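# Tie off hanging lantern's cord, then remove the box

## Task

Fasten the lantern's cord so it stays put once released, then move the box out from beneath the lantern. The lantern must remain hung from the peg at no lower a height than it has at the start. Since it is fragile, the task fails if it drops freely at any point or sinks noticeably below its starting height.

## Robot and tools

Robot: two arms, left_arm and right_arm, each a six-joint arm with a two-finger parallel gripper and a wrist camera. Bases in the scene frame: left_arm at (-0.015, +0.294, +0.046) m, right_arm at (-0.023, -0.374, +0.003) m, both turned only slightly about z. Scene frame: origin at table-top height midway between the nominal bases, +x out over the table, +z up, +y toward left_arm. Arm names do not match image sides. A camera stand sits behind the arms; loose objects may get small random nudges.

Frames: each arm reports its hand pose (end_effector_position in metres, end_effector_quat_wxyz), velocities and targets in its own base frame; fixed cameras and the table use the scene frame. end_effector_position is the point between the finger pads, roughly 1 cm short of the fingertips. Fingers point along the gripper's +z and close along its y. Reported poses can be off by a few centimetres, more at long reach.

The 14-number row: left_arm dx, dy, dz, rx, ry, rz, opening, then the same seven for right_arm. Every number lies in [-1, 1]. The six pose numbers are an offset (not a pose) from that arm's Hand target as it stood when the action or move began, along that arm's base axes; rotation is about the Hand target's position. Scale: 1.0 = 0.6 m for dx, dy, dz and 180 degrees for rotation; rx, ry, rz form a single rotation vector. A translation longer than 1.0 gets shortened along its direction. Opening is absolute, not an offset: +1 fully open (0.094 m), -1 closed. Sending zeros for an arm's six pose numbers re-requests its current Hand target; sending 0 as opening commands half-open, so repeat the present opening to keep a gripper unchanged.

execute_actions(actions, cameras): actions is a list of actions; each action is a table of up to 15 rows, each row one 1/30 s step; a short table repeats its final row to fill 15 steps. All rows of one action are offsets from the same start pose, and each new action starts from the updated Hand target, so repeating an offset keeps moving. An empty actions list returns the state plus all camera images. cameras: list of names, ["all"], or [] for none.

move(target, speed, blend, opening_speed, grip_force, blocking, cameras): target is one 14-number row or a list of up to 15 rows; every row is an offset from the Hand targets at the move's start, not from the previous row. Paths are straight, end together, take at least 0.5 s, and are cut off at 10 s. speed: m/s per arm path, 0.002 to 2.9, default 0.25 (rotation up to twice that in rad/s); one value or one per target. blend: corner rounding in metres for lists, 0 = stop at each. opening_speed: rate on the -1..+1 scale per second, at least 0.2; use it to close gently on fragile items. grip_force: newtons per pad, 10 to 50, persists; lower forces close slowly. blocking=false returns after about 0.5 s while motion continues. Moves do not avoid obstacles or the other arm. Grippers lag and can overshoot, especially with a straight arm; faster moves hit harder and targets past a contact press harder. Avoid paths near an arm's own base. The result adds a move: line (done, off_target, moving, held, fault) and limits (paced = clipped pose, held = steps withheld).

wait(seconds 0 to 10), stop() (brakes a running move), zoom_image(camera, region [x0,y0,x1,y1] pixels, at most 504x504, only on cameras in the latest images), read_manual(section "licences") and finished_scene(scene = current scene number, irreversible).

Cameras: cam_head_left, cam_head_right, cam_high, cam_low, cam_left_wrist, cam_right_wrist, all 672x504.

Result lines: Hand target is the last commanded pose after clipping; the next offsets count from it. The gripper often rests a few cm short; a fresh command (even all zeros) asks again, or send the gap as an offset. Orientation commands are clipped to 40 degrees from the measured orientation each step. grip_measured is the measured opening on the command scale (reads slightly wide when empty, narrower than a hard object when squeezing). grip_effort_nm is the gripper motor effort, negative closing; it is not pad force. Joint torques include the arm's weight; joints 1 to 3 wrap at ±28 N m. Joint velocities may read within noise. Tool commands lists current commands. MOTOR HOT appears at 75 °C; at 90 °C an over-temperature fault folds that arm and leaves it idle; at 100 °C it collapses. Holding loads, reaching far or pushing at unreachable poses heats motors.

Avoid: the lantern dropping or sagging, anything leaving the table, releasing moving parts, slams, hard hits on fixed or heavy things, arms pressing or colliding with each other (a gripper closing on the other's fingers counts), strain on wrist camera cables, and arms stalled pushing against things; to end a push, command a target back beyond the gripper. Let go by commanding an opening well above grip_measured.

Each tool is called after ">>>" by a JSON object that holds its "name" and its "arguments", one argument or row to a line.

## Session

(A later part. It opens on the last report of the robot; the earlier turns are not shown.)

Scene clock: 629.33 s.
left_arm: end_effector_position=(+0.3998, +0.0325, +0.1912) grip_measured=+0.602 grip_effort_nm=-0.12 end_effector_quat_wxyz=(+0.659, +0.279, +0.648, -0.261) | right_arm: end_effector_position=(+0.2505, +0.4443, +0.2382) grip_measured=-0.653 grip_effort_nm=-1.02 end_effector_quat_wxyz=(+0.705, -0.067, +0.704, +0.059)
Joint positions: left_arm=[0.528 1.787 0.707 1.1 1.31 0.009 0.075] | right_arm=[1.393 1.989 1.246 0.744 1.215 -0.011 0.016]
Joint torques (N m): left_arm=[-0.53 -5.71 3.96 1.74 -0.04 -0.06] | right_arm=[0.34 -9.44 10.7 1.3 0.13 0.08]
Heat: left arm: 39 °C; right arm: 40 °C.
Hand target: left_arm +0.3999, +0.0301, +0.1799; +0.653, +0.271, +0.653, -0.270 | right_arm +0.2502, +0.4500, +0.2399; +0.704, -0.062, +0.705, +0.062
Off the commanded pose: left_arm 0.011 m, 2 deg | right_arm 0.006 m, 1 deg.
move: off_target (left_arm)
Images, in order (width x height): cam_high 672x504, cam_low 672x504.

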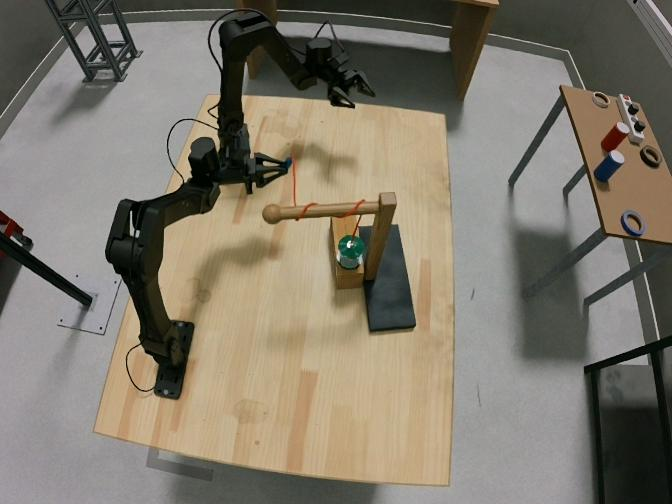

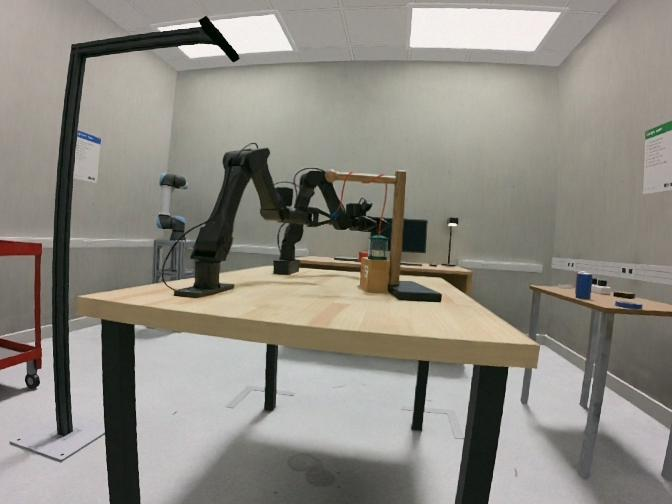

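>>> {"name": "move", "arguments": {
  "target": [
    [0,0,0,0,0,0,0.6,0.1833,-0.0167,0.05,0,0,0,-0.9],
    [0,0,0,0,0,0,0.6,0.1833,-0.0333,0.25,0,0,0,-0.9],
    [0,0,0,0,0,0,0.6,0.1583,-0.25,0.3833,0,0,0,-0.9]
  ],
  "speed": 0.2,
  "blend": [0.03,0.05,0],
  "cameras": ["cam_low","cam_high"]
}}

>>> {"name": "zoom_image", "arguments": {
  "camera": "cam_high",
  "region": [240, 140, 440, 300]
}}

>>> {"name": "zoom_image", "arguments": {
  "camera": "cam_low",
  "region": [300, 100, 450, 260]
}}

Scene clock: 684.37 s.
left_arm: end_effector_position=(+0.3998, +0.0325, +0.1912) grip_measured=+0.602 grip_effort_nm=-0.12 end_effector_quat_wxyz=(+0.659, +0.279, +0.648, -0.261) | right_arm: end_effector_position=(+0.3465, +0.3018, +0.4711) grip_measured=-0.653 grip_effort_nm=-1.02 end_effector_quat_wxyz=(+0.706, -0.060, +0.703, +0.059)
Joint positions: left_arm=[0.528 1.787 0.707 1.1 1.31 0.009 0.075] | right_arm=[1.012 1.543 1.655 -0.105 0.844 -0.008 0.016]
Joint torques (N m): left_arm=[-0.57 -5.67 3.97 1.73 -0.06 -0.07] | right_arm=[-0.2 -7.97 7.31 1.58 -0.03 0.1]
Heat: left arm: 39 °C; right arm: 37 °C.
Hand target: left_arm +0.3999, +0.0301, +0.1799; +0.653, +0.271, +0.653, -0.270 | right_arm +0.3453, +0.3000, +0.4699; +0.704, -0.062, +0.705, +0.062
Off the commanded pose: left_arm 0.011 m, 2 deg | right_arm 0.002 m, 1 deg.
move: off_target (left_arm)
Images, in order (width x height): cam_high 672x504, cam_low 672x504.

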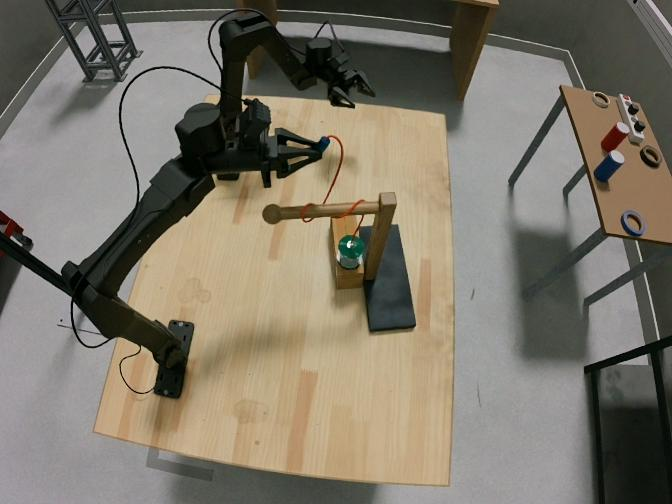

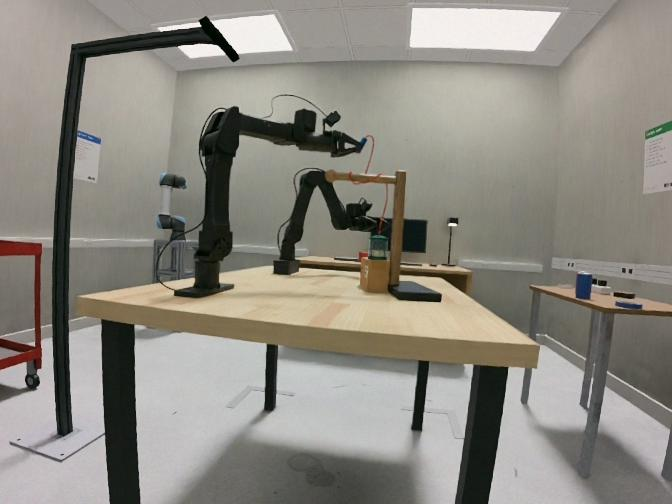

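Scaled by 2.520 from the camera's 672x504 image, which has a finer 960x720 frame.

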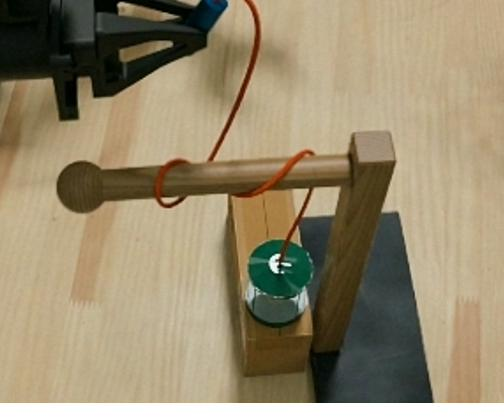

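Scaled by 3.150 from the camera's 672x504 image, which has a finer 960x720 frame.

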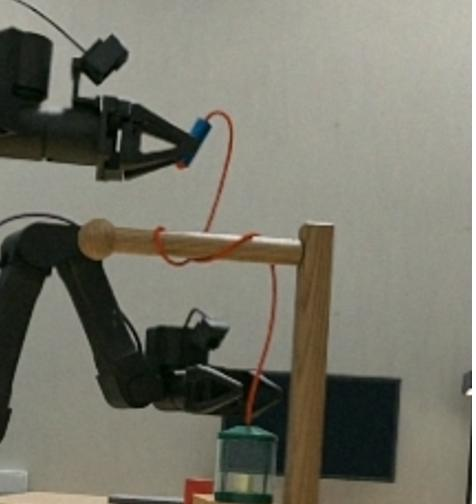

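>>> {"name": "move", "arguments": {
  "target": [
    [0,0,0,0,0,0,0.6,-0.0917,0.1667,-0.0667,0,0,0,-0.9],
    [0,0,0,0,0,0,0.6,-0.1417,0.2333,-0.2833,0,0,0,-0.9],
    [0,0,0,0,0,0,0.6,-0.075,0.2,-0.0833,0,0,0,-0.9],
    [0,0,0,0,0,0,0.6,-0.0667,0,-0.0083,0,0,0,-0.9]
  ],
  "speed": 0.2,
  "blend": [0.04,0.015,0.04,0],
  "cameras": ["cam_low","cam_high"]
}}

>>> {"name": "zoom_image", "arguments": {
  "camera": "cam_high",
  "region": [240, 120, 440, 280]
}}

>>> {"name": "zoom_image", "arguments": {
  "camera": "cam_low",
  "region": [300, 100, 450, 260]
}}

Scene clock: 801.40 s.
left_arm: end_effector_position=(+0.3998, +0.0325, +0.1912) grip_measured=+0.602 grip_effort_nm=-0.12 end_effector_quat_wxyz=(+0.659, +0.279, +0.648, -0.261) | right_arm: end_effector_position=(+0.3059, +0.3016, +0.4675) grip_measured=-0.653 grip_effort_nm=-1.02 end_effector_quat_wxyz=(+0.707, -0.059, +0.702, +0.060)
Joint positions: left_arm=[0.528 1.787 0.707 1.1 1.31 0.009 0.075] | right_arm=[1.126 1.465 1.566 -0.09 0.958 -0.008 0.016]
Joint torques (N m): left_arm=[-0.53 -5.71 3.99 1.75 -0.03 -0.06] | right_arm=[-0.23 -7.12 7.02 1.49 -0.03 0.1]
Heat: left arm: 37 °C; right arm: 35 °C.
Hand target: left_arm +0.3999, +0.0301, +0.1799; +0.653, +0.271, +0.653, -0.270 | right_arm +0.3053, +0.3000, +0.4648; +0.704, -0.062, +0.705, +0.061
Off the commanded pose: left_arm 0.011 m, 2 deg | right_arm 0.003 m, 1 deg.
move: off_target (left_arm)
Images, in order (width x height): cam_high 672x504, cam_low 672x504.

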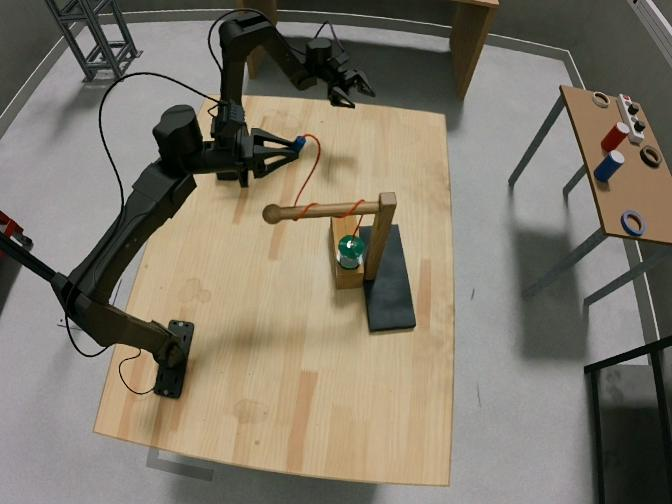

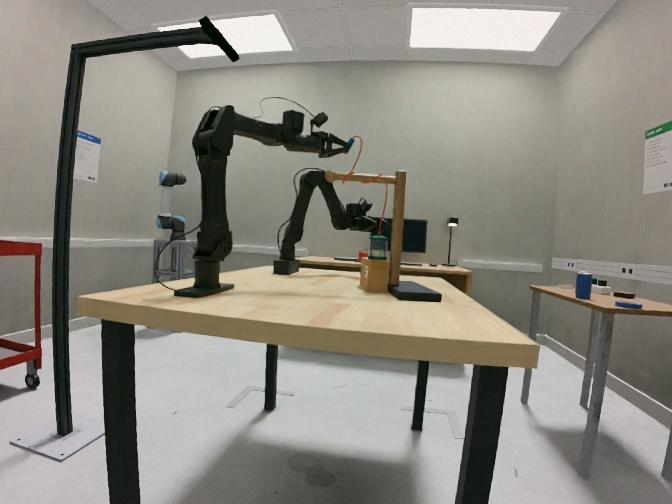

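Scaled by 2.520 from the camera's 672x504 image, which has a finer 960x720 frame.

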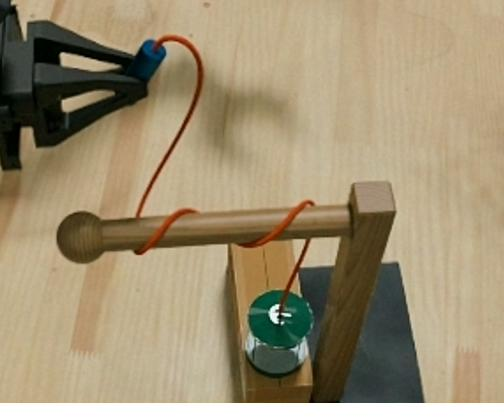

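Scaled by 3.150 from the camera's 672x504 image, which has a finer 960x720 frame.

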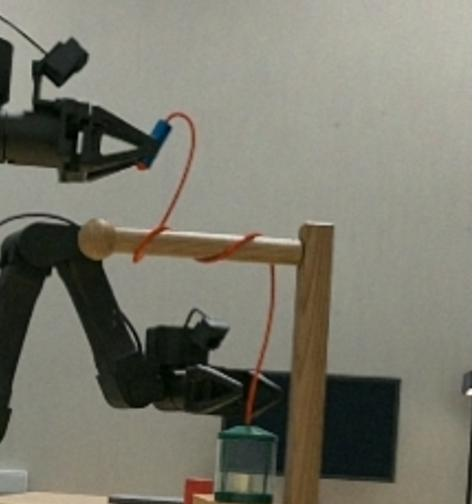

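>>> {"name": "move", "arguments": {
  "target": [
    [0,0,0,0,0,0,0.6,0.0167,-0.1833,-0.075,0,0,0,-0.9],
    [0,0,0,0,0,0,0.6,0.05,-0.225,-0.225,0,0,0,-0.9]
  ],
  "speed": 0.2,
  "blend": [0.04,0],
  "cameras": ["cam_low","cam_high"]
}}

>>> {"name": "zoom_image", "arguments": {
  "camera": "cam_high",
  "region": [240, 160, 440, 320]
}}

>>> {"name": "zoom_image", "arguments": {
  "camera": "cam_low",
  "region": [300, 150, 450, 310]
}}

Scene clock: 823.73 s.
left_arm: end_effector_position=(+0.3998, +0.0325, +0.1912) grip_measured=+0.602 grip_effort_nm=-0.12 end_effector_quat_wxyz=(+0.659, +0.279, +0.648, -0.261) | right_arm: end_effector_position=(+0.3373, +0.1681, +0.3227) grip_measured=-0.653 grip_effort_nm=-1.02 end_effector_quat_wxyz=(+0.695, -0.068, +0.714, +0.054)
Joint positions: left_arm=[0.528 1.787 0.707 1.1 1.31 0.009 0.075] | right_arm=[0.705 1.049 0.74 0.277 0.533 -0.001 0.016]
Joint torques (N m): left_arm=[-0.5 -5.71 3.97 1.73 -0.04 -0.05] | right_arm=[-0.51 -4.46 7.97 2.06 -0.03 -0.01]
Heat: left arm: 37 °C; right arm: 36 °C.
Hand target: left_arm +0.3999, +0.0301, +0.1799; +0.653, +0.271, +0.653, -0.270 | right_arm +0.3353, +0.1651, +0.3298; +0.704, -0.062, +0.705, +0.061
Off the commanded pose: left_arm 0.011 m, 2 deg | right_arm 0.008 m, 2 deg.
move: off_target (left_arm)
Images, in order (width x height): cam_high 672x504, cam_low 672x504.

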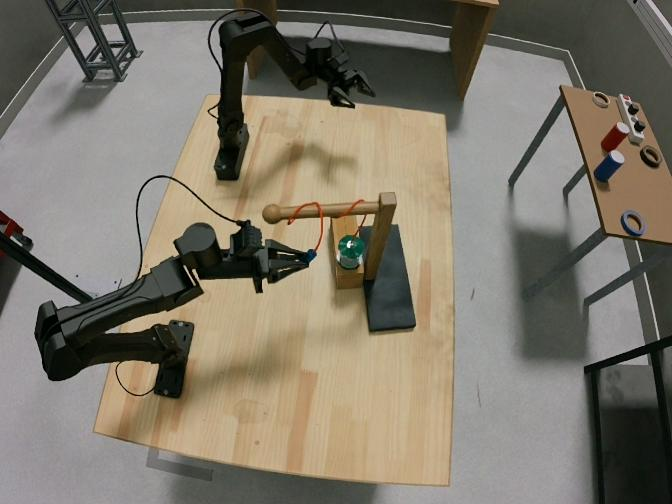

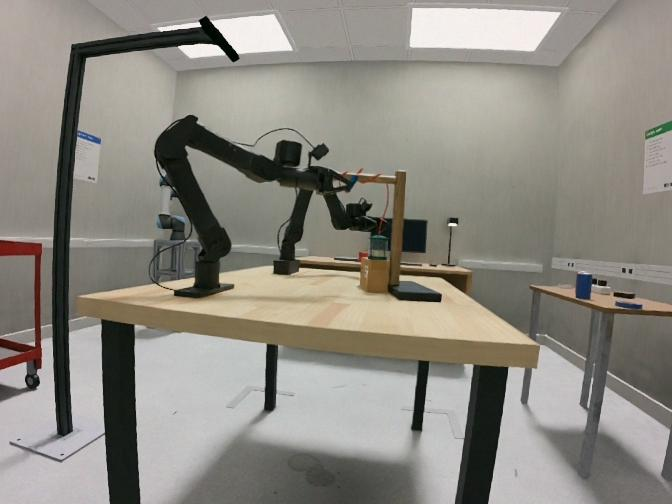

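Scaled by 2.520 from the camera's 672x504 image, which has a finer 960x720 frame.

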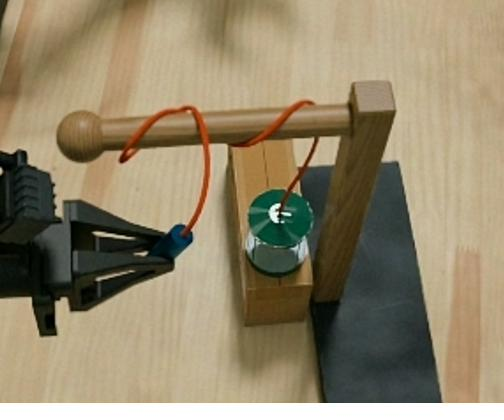

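Scaled by 3.150 from the camera's 672x504 image, which has a finer 960x720 frame.

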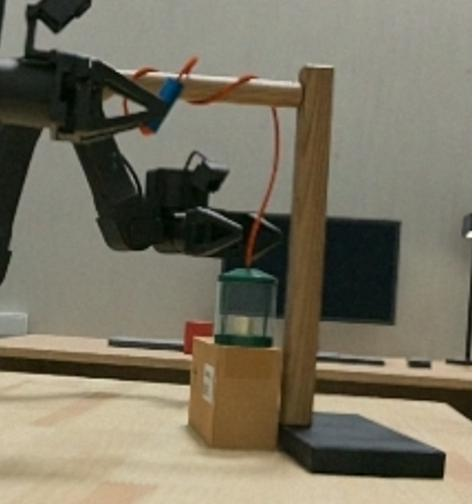

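>>> {"name": "move", "arguments": {
  "target": [
    [0,0,0,0,0,0,0.6,-0.075,0.0083,0.1333,0,0,0,-0.9],
    [0,0,0,0,0,0,0.6,-0.0583,-0.0917,0.0667,0,0,0,-0.9],
    [0,0,0,0,0,0,0.6,-0.0333,-0.0917,-0.0667,0,0,0,-0.9]
  ],
  "speed": 0.15,
  "blend": [0.02,0.02,0],
  "cameras": ["cam_low","cam_high"]
}}

>>> {"name": "zoom_image", "arguments": {
  "camera": "cam_high",
  "region": [240, 160, 440, 320]
}}

>>> {"name": "zoom_image", "arguments": {
  "camera": "cam_low",
  "region": [300, 150, 450, 310]
}}

Scene clock: 844.30 s.
left_arm: end_effector_position=(+0.3998, +0.0325, +0.1912) grip_measured=+0.602 grip_effort_nm=-0.12 end_effector_quat_wxyz=(+0.659, +0.279, +0.648, -0.261) | right_arm: end_effector_position=(+0.3146, +0.1105, +0.2896) grip_measured=-0.653 grip_effort_nm=-1.02 end_effector_quat_wxyz=(+0.700, -0.063, +0.708, +0.059)
Joint positions: left_arm=[0.528 1.787 0.707 1.1 1.31 0.009 0.075] | right_arm=[0.52 0.801 0.499 0.289 0.348 -0.001 0.016]
Joint torques (N m): left_arm=[-0.5 -5.76 4.04 1.73 -0.04 -0.06] | right_arm=[-0.51 -0.66 7.92 2.15 -0.05 -0.01]
Heat: left arm: 37 °C; right arm: 37 °C.
Hand target: left_arm +0.3999, +0.0301, +0.1799; +0.653, +0.271, +0.653, -0.270 | right_arm +0.3153, +0.1101, +0.2899; +0.704, -0.062, +0.705, +0.062
Off the commanded pose: left_arm 0.011 m, 2 deg | right_arm 0.001 m, 1 deg.
move: off_target (left_arm)
Images, in order (width x height): cam_high 672x504, cam_low 672x504.

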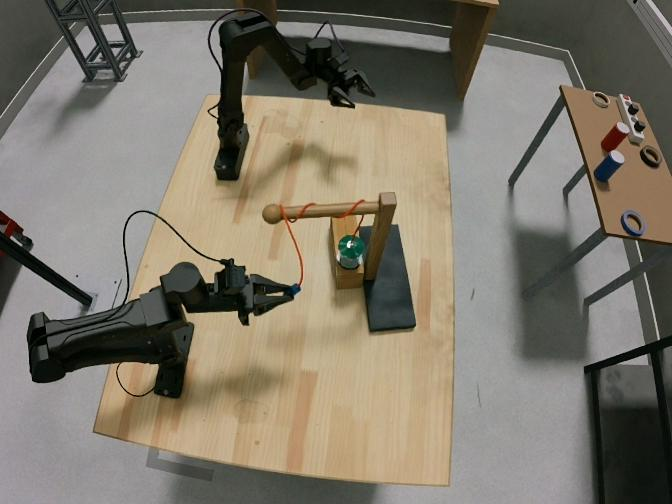

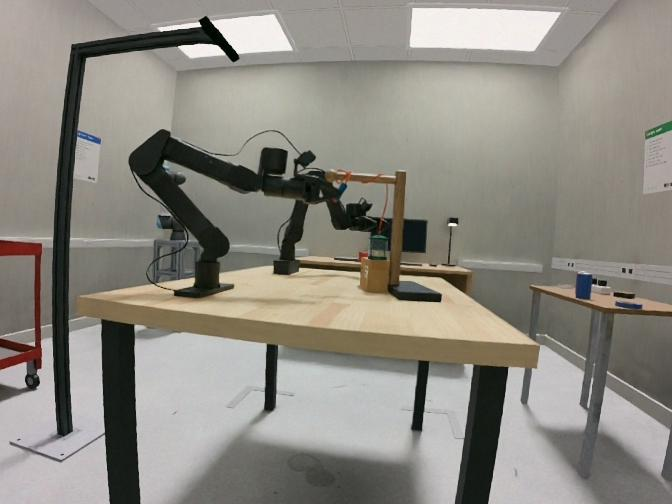

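Scaled by 2.520 from the camera's 672x504 image, which has a finer 960x720 frame.

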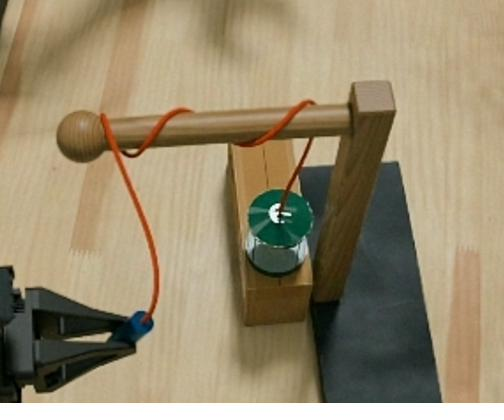

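Scaled by 3.150 from the camera's 672x504 image, which has a finer 960x720 frame.

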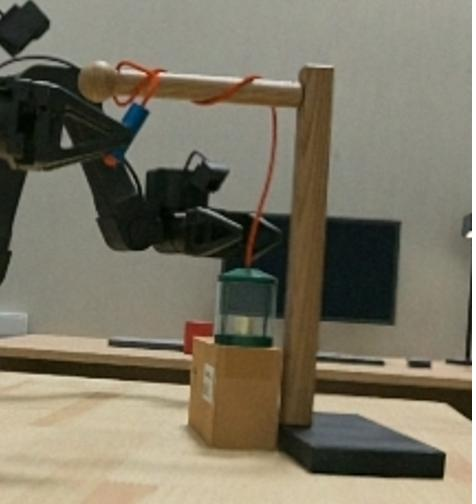

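>>> {"name": "move", "arguments": {
  "target": [-0.1765,-0.49,-0.0082,0,0,0,0.6,0,0,0,0,0,0,-0.9],
  "speed": 0.22,
  "cameras": ["cam_left_wrist","cam_low","cam_high"]
}}

Scene clock: 894.83 s.
left_arm: end_effector_position=(+0.2882, -0.2600, +0.1678) grip_measured=+0.602 grip_effort_nm=-0.12 end_effector_quat_wxyz=(+0.644, +0.276, +0.660, -0.271) | right_arm: end_effector_position=(+0.3146, +0.1105, +0.2898) grip_measured=-0.653 grip_effort_nm=-1.02 end_effector_quat_wxyz=(+0.701, -0.063, +0.708, +0.059)
Joint positions: left_arm=[-0.687 1.477 0.268 1.187 0.107 0 0.075] | right_arm=[0.52 0.801 0.499 0.29 0.348 -0.001 0.016]
Joint torques (N m): left_arm=[-0.39 -3.21 7.17 2.31 -0.13 -0.02] | right_arm=[-0.5 -0.73 7.87 2.14 -0.05 0.01]
Heat: left arm: 37 °C; right arm: 41 °C.
Hand target: left_arm +0.2939, -0.2639, +0.1749; +0.653, +0.271, +0.653, -0.270 | right_arm +0.3153, +0.1101, +0.2899; +0.704, -0.062, +0.705, +0.062
Off the commanded pose: left_arm 0.010 m, 1 deg | right_arm 0.001 m, 1 deg.
move: done
Images, in order (width x height): cam_high 672x504, cam_low 672x504, cam_left_wrist 672x504.

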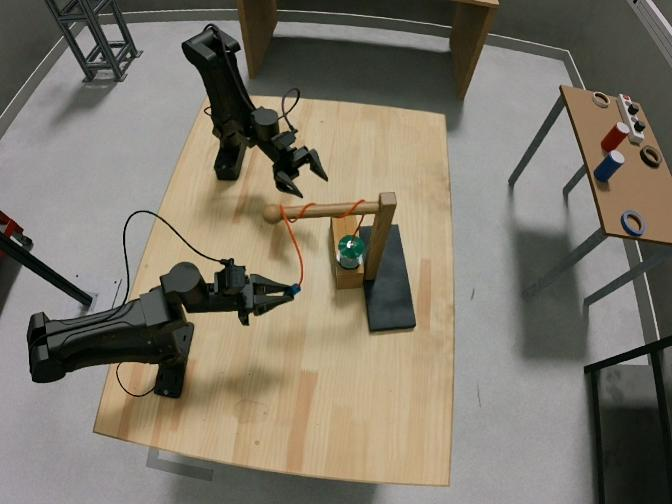

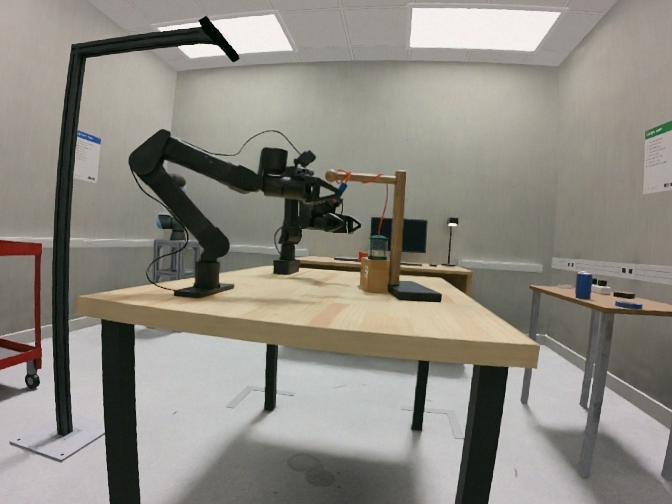

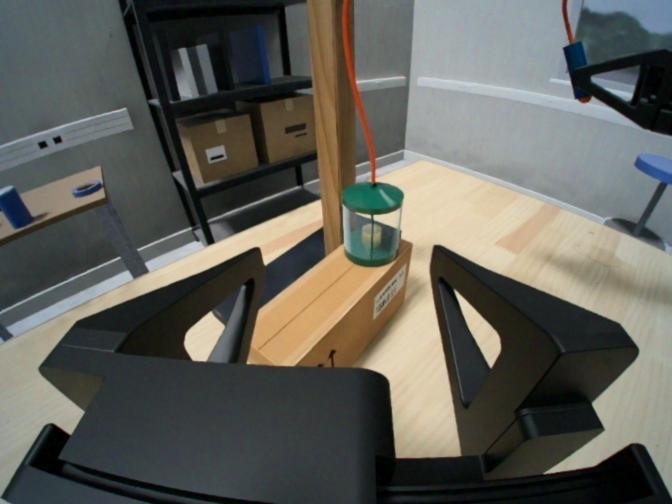

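>>> {"name": "move", "arguments": {
  "target": [0.1352,-0.1768,0.0035,0,0,0,0.2,0,0,0,0,0,0,-0.9],
  "speed": 0.12,
  "cameras": ["cam_left_wrist","cam_low","cam_head_left"]
}}

>>> {"name": "zoom_image", "arguments": {
  "camera": "cam_low",
  "region": [300, 150, 450, 310]
}}

Scene clock: 925.70 s.
left_arm: end_effector_position=(+0.3700, -0.3650, +0.1885) grip_measured=+0.202 grip_effort_nm=-0.12 end_effector_quat_wxyz=(+0.663, +0.269, +0.641, -0.277) | right_arm: end_effector_position=(+0.3146, +0.1105, +0.2898) grip_measured=-0.653 grip_effort_nm=-1.02 end_effector_quat_wxyz=(+0.701, -0.063, +0.708, +0.059)
Joint positions: left_arm=[-0.773 1.887 0.8 1.12 0.021 0 0.056] | right_arm=[0.52 0.801 0.499 0.29 0.348 -0.001 0.016]
Joint torques (N m): left_arm=[-0.38 -6.91 7.42 1.88 -0.14 -0.01] | right_arm=[-0.58 -0.76 7.84 2.13 -0.07 0.02]
Heat: left arm: 40 °C; right arm: 42 °C.
Hand target: left_arm +0.3750, -0.3700, +0.1770; +0.653, +0.271, +0.653, -0.270 | right_arm +0.3153, +0.1101, +0.2899; +0.704, -0.062, +0.705, +0.062
Off the commanded pose: left_arm 0.013 m, 2 deg | right_arm 0.001 m, 1 deg.
move: off_target (left_arm)
Images, in order (width x height): cam_head_left 672x504, cam_low 672x504, cam_left_wrist 672x504.

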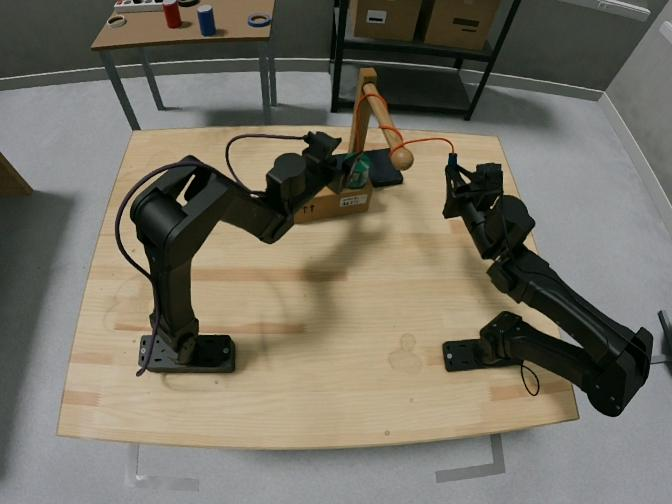

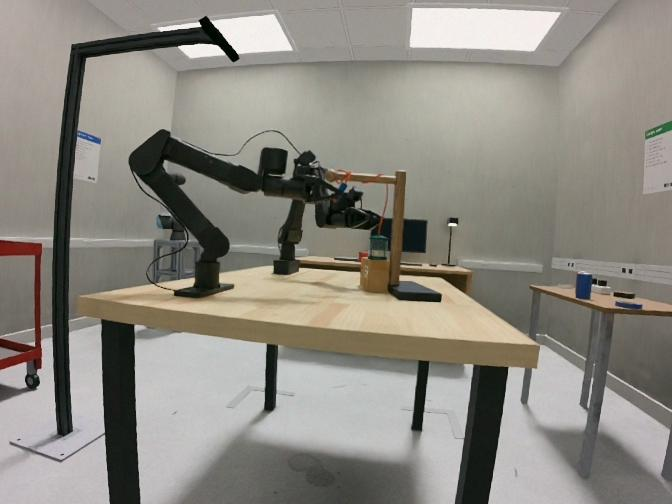

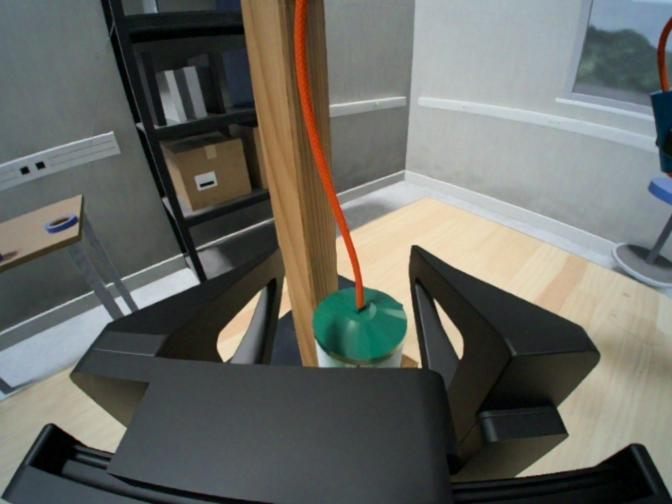

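Scaled by 3.150 from the camera's 672x504 image, which has a finer 960x720 frame.

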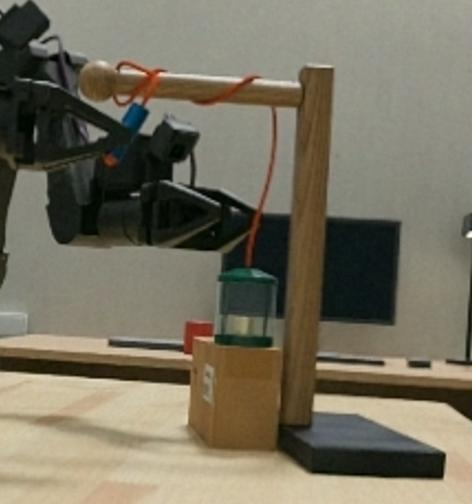

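>>> {"name": "move", "arguments": {
  "target": [0.026,-0.026,-0.0233,0,0,0,0.0,0,0,0,0,0,0,-0.9],
  "speed": 0.08,
  "cameras": ["cam_left_wrist","cam_low","cam_head_left"]
}}

>>> {"name": "zoom_image", "arguments": {
  "camera": "cam_low",
  "region": [300, 150, 450, 310]
}}

Scene clock: 947.57 s.
left_arm: end_effector_position=(+0.3865, -0.3809, +0.1711) grip_measured=+0.003 grip_effort_nm=-0.12 end_effector_quat_wxyz=(+0.657, +0.271, +0.647, -0.275) | right_arm: end_effector_position=(+0.3146, +0.1105, +0.2898) grip_measured=-0.653 grip_effort_nm=-1.02 end_effector_quat_wxyz=(+0.701, -0.063, +0.708, +0.059)
Joint positions: left_arm=[-0.773 1.993 0.889 1.119 0.02 0 0.047] | right_arm=[0.52 0.801 0.499 0.29 0.348 -0.001 0.016]
Joint torques (N m): left_arm=[-0.42 -7.84 7.31 2.08 -0.13 -0.02] | right_arm=[-0.59 -0.7 7.87 2.13 -0.04 0.01]
Heat: left arm: 41 °C; right arm: 42 °C.
Hand target: left_arm +0.3906, -0.3856, +0.1632; +0.653, +0.271, +0.653, -0.270 | right_arm +0.3153, +0.1101, +0.2899; +0.704, -0.062, +0.705, +0.062
Off the commanded pose: left_arm 0.010 m, 1 deg | right_arm 0.001 m, 1 deg.
move: done
Images, in order (width x height): cam_head_left 672x504, cam_low 672x504, cam_left_wrist 672x504.

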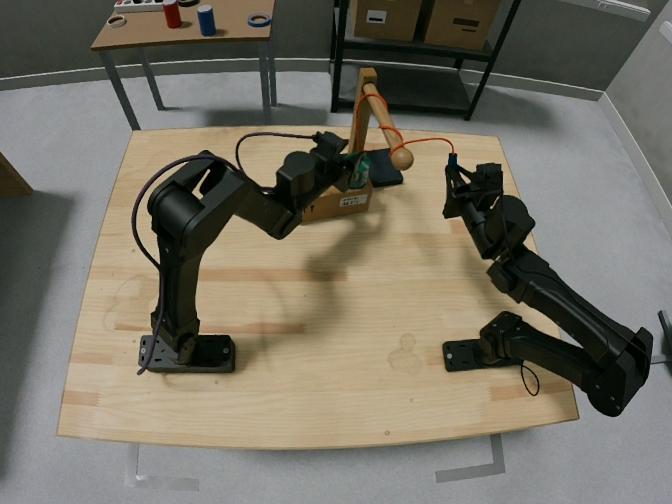

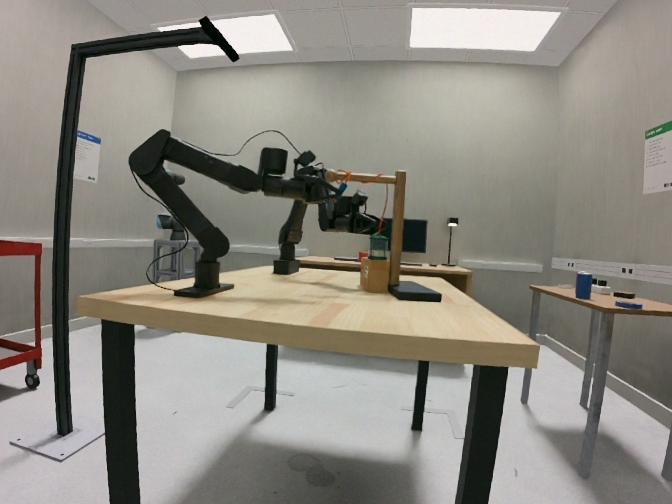

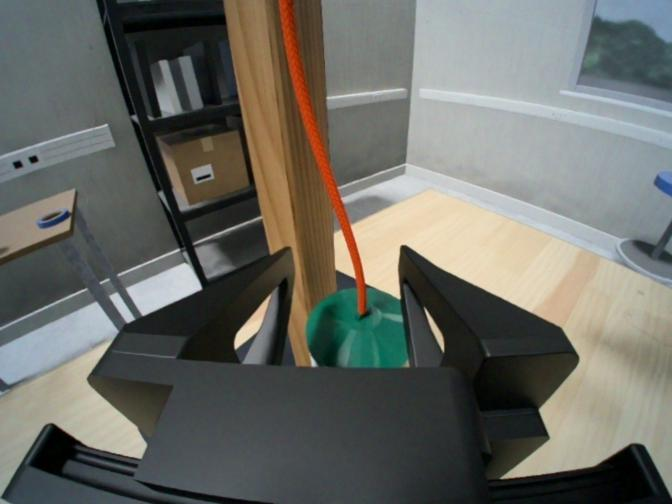

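Scaled by 3.150 from the camera's 672x504 image, which has a finer 960x720 frame.

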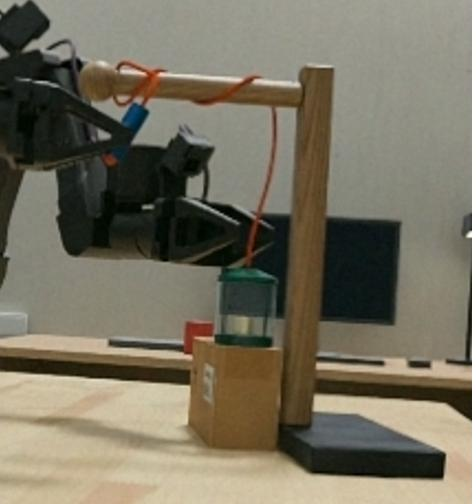

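>>> {"name": "move", "arguments": {
  "target": [0.004,-0.004,0,0,0,0,-1,0,0,0,0,0,0,-0.9],
  "speed": 0.05,
  "grip_force": [25, 50],
  "cameras": ["cam_left_wrist","cam_low"]
}}

>>> {"name": "zoom_image", "arguments": {
  "camera": "cam_low",
  "region": [300, 150, 450, 310]
}}

Scene clock: 998.83 s.
left_arm: end_effector_position=(+0.3886, -0.3830, +0.1730) grip_measured=-0.933 grip_effort_nm=-0.50 end_effector_quat_wxyz=(+0.659, +0.270, +0.645, -0.276) | right_arm: end_effector_position=(+0.3146, +0.1105, +0.2898) grip_measured=-0.653 grip_effort_nm=-1.02 end_effector_quat_wxyz=(+0.701, -0.063, +0.708, +0.059)
Joint positions: left_arm=[-0.773 2.001 0.902 1.119 0.02 0 0.003] | right_arm=[0.52 0.801 0.499 0.29 0.348 -0.001 0.016]
Joint torques (N m): left_arm=[-0.5 -7.76 7.45 2.03 -0.14 0] | right_arm=[-0.65 -0.76 7.88 2.14 -0.05 0]
Heat: left arm: 39 °C; right arm: 43 °C.
Hand target: left_arm +0.3930, -0.3880, +0.1630; +0.653, +0.271, +0.653, -0.270 | right_arm +0.3153, +0.1101, +0.2899; +0.704, -0.062, +0.705, +0.062
Off the commanded pose: left_arm 0.012 m, 1 deg | right_arm 0.001 m, 1 deg.
grip_force (N): 25, 50
move: off_target (left_arm)
Images, in order (width x height): cam_low 672x504, cam_left_wrist 672x504.

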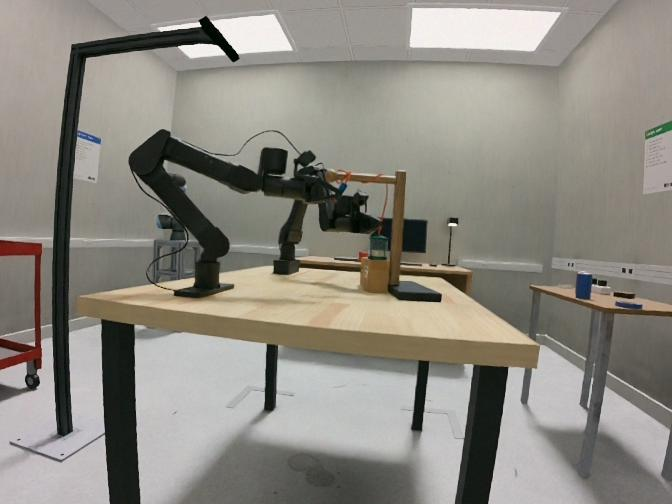

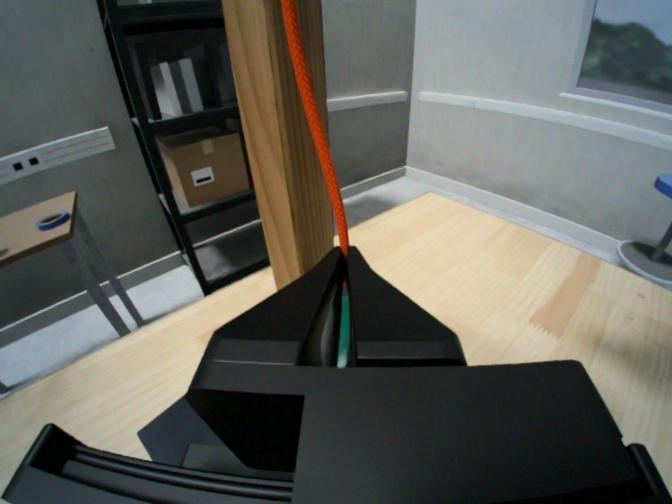

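Scaled by 3.150 from the camera's 672x504 image, which has a finer 960x720 frame.

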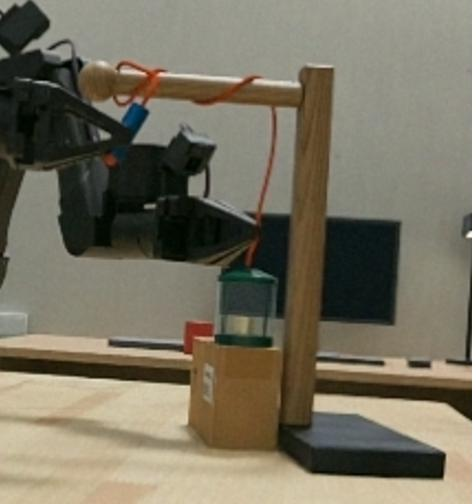

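>>> {"name": "move", "arguments": {
  "target": [0,0,0.0417,0,0,0,-1,0,0,0,0,0,0,-0.9],
  "speed": 0.03,
  "cameras": ["cam_left_wrist","cam_low"]
}}

>>> {"name": "zoom_image", "arguments": {
  "camera": "cam_low",
  "region": [300, 150, 450, 310]
}}

Scene clock: 1012.27 s.
left_arm: end_effector_position=(+0.3924, -0.3859, +0.1692) grip_measured=-0.936 grip_effort_nm=-0.56 end_effector_quat_wxyz=(+0.646, +0.275, +0.659, -0.270) | right_arm: end_effector_position=(+0.3146, +0.1105, +0.2898) grip_measured=-0.653 grip_effort_nm=-1.02 end_effector_quat_wxyz=(+0.701, -0.063, +0.708, +0.059)
Joint positions: left_arm=[-0.773 1.995 0.929 1.046 0.017 0 0.003] | right_arm=[0.52 0.801 0.499 0.29 0.348 -0.001 0.016]
Joint torques (N m): left_arm=[-0.43 -13.11 7.34 1.77 -0.11 -0.02] | right_arm=[-0.53 -0.75 7.83 2.13 -0.06 0.02]
Heat: left arm: 40 °C; right arm: 43 °C.
Hand target: left_arm +0.3930, -0.3880, +0.1881; +0.653, +0.271, +0.653, -0.270 | right_arm +0.3153, +0.1101, +0.2899; +0.704, -0.062, +0.705, +0.062
Off the commanded pose: left_arm 0.019 m, 1 deg | right_arm 0.001 m, 1 deg.
grip_force (N): 25, 50
move: off_target (left_arm)
Images, in order (width x height): cam_low 672x504, cam_left_wrist 672x504.

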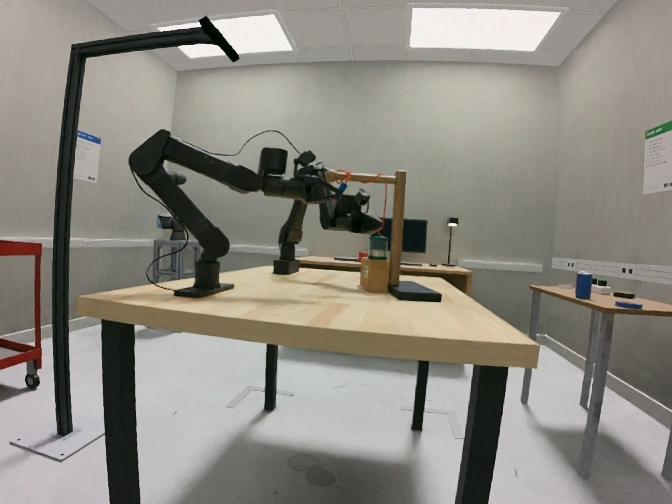

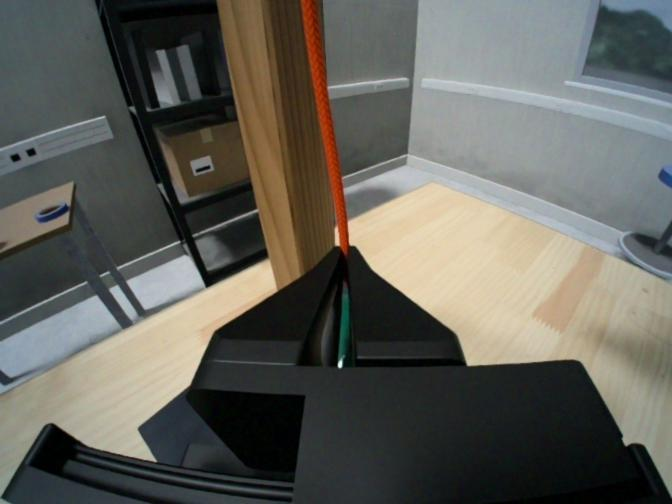

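Scaled by 3.150 from the camera's 672x504 image, which has a finer 960x720 frame.

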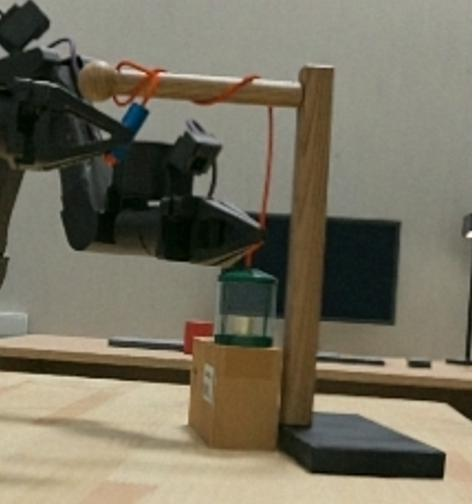

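>>> {"name": "move", "arguments": {
  "target": [0,0,0.0417,0,0,0,-1,0,0,0,0,0,0,-0.9],
  "speed": 0.03,
  "cameras": ["cam_low"]
}}

>>> {"name": "zoom_image", "arguments": {
  "camera": "cam_low",
  "region": [300, 150, 450, 310]
}}

Scene clock: 1031.37 s.
left_arm: end_effector_position=(+0.3911, -0.3858, +0.1746) grip_measured=-0.936 grip_effort_nm=-0.57 end_effector_quat_wxyz=(+0.627, +0.282, +0.676, -0.263) | right_arm: end_effector_position=(+0.3146, +0.1105, +0.2898) grip_measured=-0.653 grip_effort_nm=-1.02 end_effector_quat_wxyz=(+0.701, -0.063, +0.708, +0.059)
Joint positions: left_arm=[-0.775 1.937 0.948 0.915 0.017 0 0.003] | right_arm=[0.52 0.801 0.499 0.29 0.348 -0.001 0.016]
Joint torques (N m): left_arm=[-0.29 -13.91 8.47 2.16 -0.09 -0.02] | right_arm=[-0.53 -0.73 7.8 2.14 -0.06 0.01]
Heat: left arm: 41 °C; right arm: 43 °C.
Hand target: left_arm +0.3929, -0.3880, +0.2131; +0.653, +0.271, +0.653, -0.270 | right_arm +0.3153, +0.1101, +0.2899; +0.704, -0.062, +0.705, +0.062
Off the commanded pose: left_arm 0.039 m, 4 deg | right_arm 0.001 m, 1 deg.
grip_force (N): 25, 50
move: off_target (left_arm)
Images, in order (width x height): cam_low 672x504.

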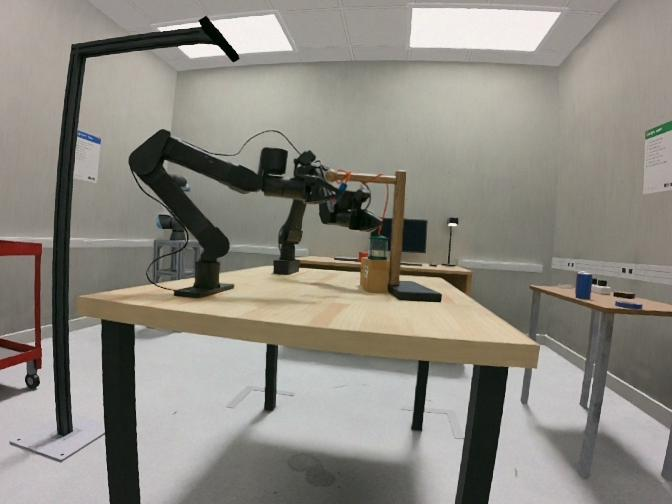

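Scaled by 3.150 from the camera's 672x504 image, which has a finer 960x720 frame.

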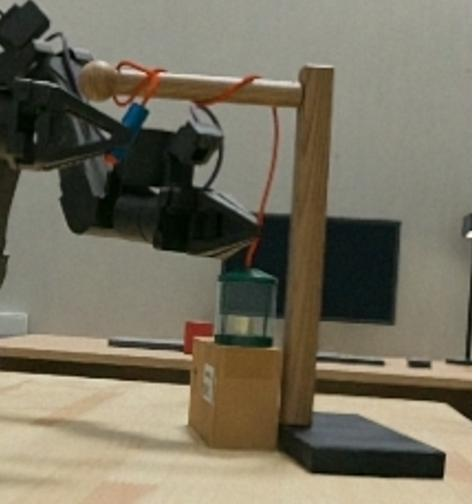

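>>> {"name": "move", "arguments": {
  "target": [0,0,0.0333,0,0,0,-1,0,0,0,0,0,0,-0.9],
  "speed": 0.03,
  "cameras": ["cam_low","cam_left_wrist"]
}}

>>> {"name": "zoom_image", "arguments": {
  "camera": "cam_low",
  "region": [300, 150, 450, 310]
}}

Scene clock: 1048.87 s.
left_arm: end_effector_position=(+0.3901, -0.3848, +0.1772) grip_measured=-0.936 grip_effort_nm=-0.57 end_effector_quat_wxyz=(+0.610, +0.289, +0.692, -0.256) | right_arm: end_effector_position=(+0.3146, +0.1105, +0.2898) grip_measured=-0.653 grip_effort_nm=-1.02 end_effector_quat_wxyz=(+0.701, -0.063, +0.708, +0.059)
Joint positions: left_arm=[-0.775 1.896 0.968 0.801 0.017 0 0.003] | right_arm=[0.52 0.801 0.499 0.29 0.348 -0.001 0.016]
Joint torques (N m): left_arm=[-0.31 -14.48 9.28 2.58 -0.11 -0.02] | right_arm=[-0.61 -0.66 7.86 2.14 -0.05 0]
Heat: left arm: 42 °C; right arm: 43 °C.
Hand target: left_arm +0.3930, -0.3880, +0.2333; +0.653, +0.271, +0.653, -0.270 | right_arm +0.3153, +0.1101, +0.2899; +0.704, -0.062, +0.705, +0.062
Off the commanded pose: left_arm 0.056 m, 7 deg | right_arm 0.001 m, 1 deg.
grip_force (N): 25, 50
move: off_target (left_arm)
Images, in order (width x height): cam_low 672x504, cam_left_wrist 672x504.

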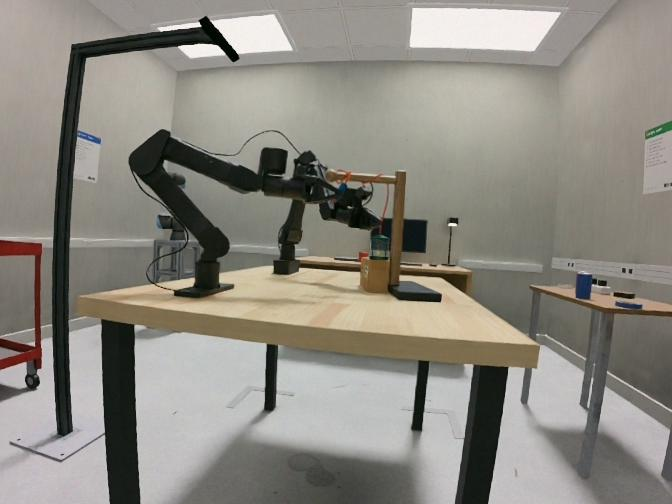

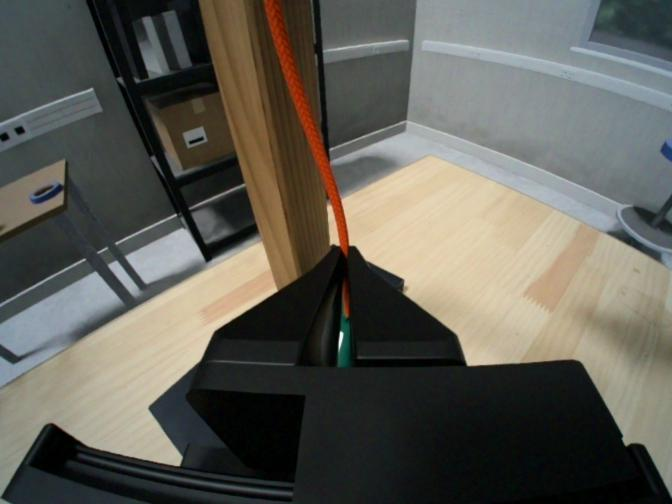

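Scaled by 3.150 from the camera's 672x504 image, which has a finer 960x720 frame.

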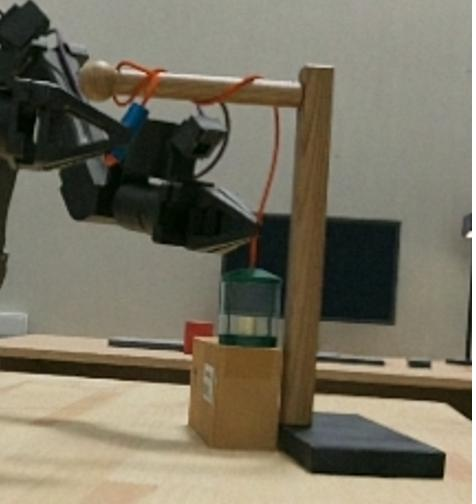

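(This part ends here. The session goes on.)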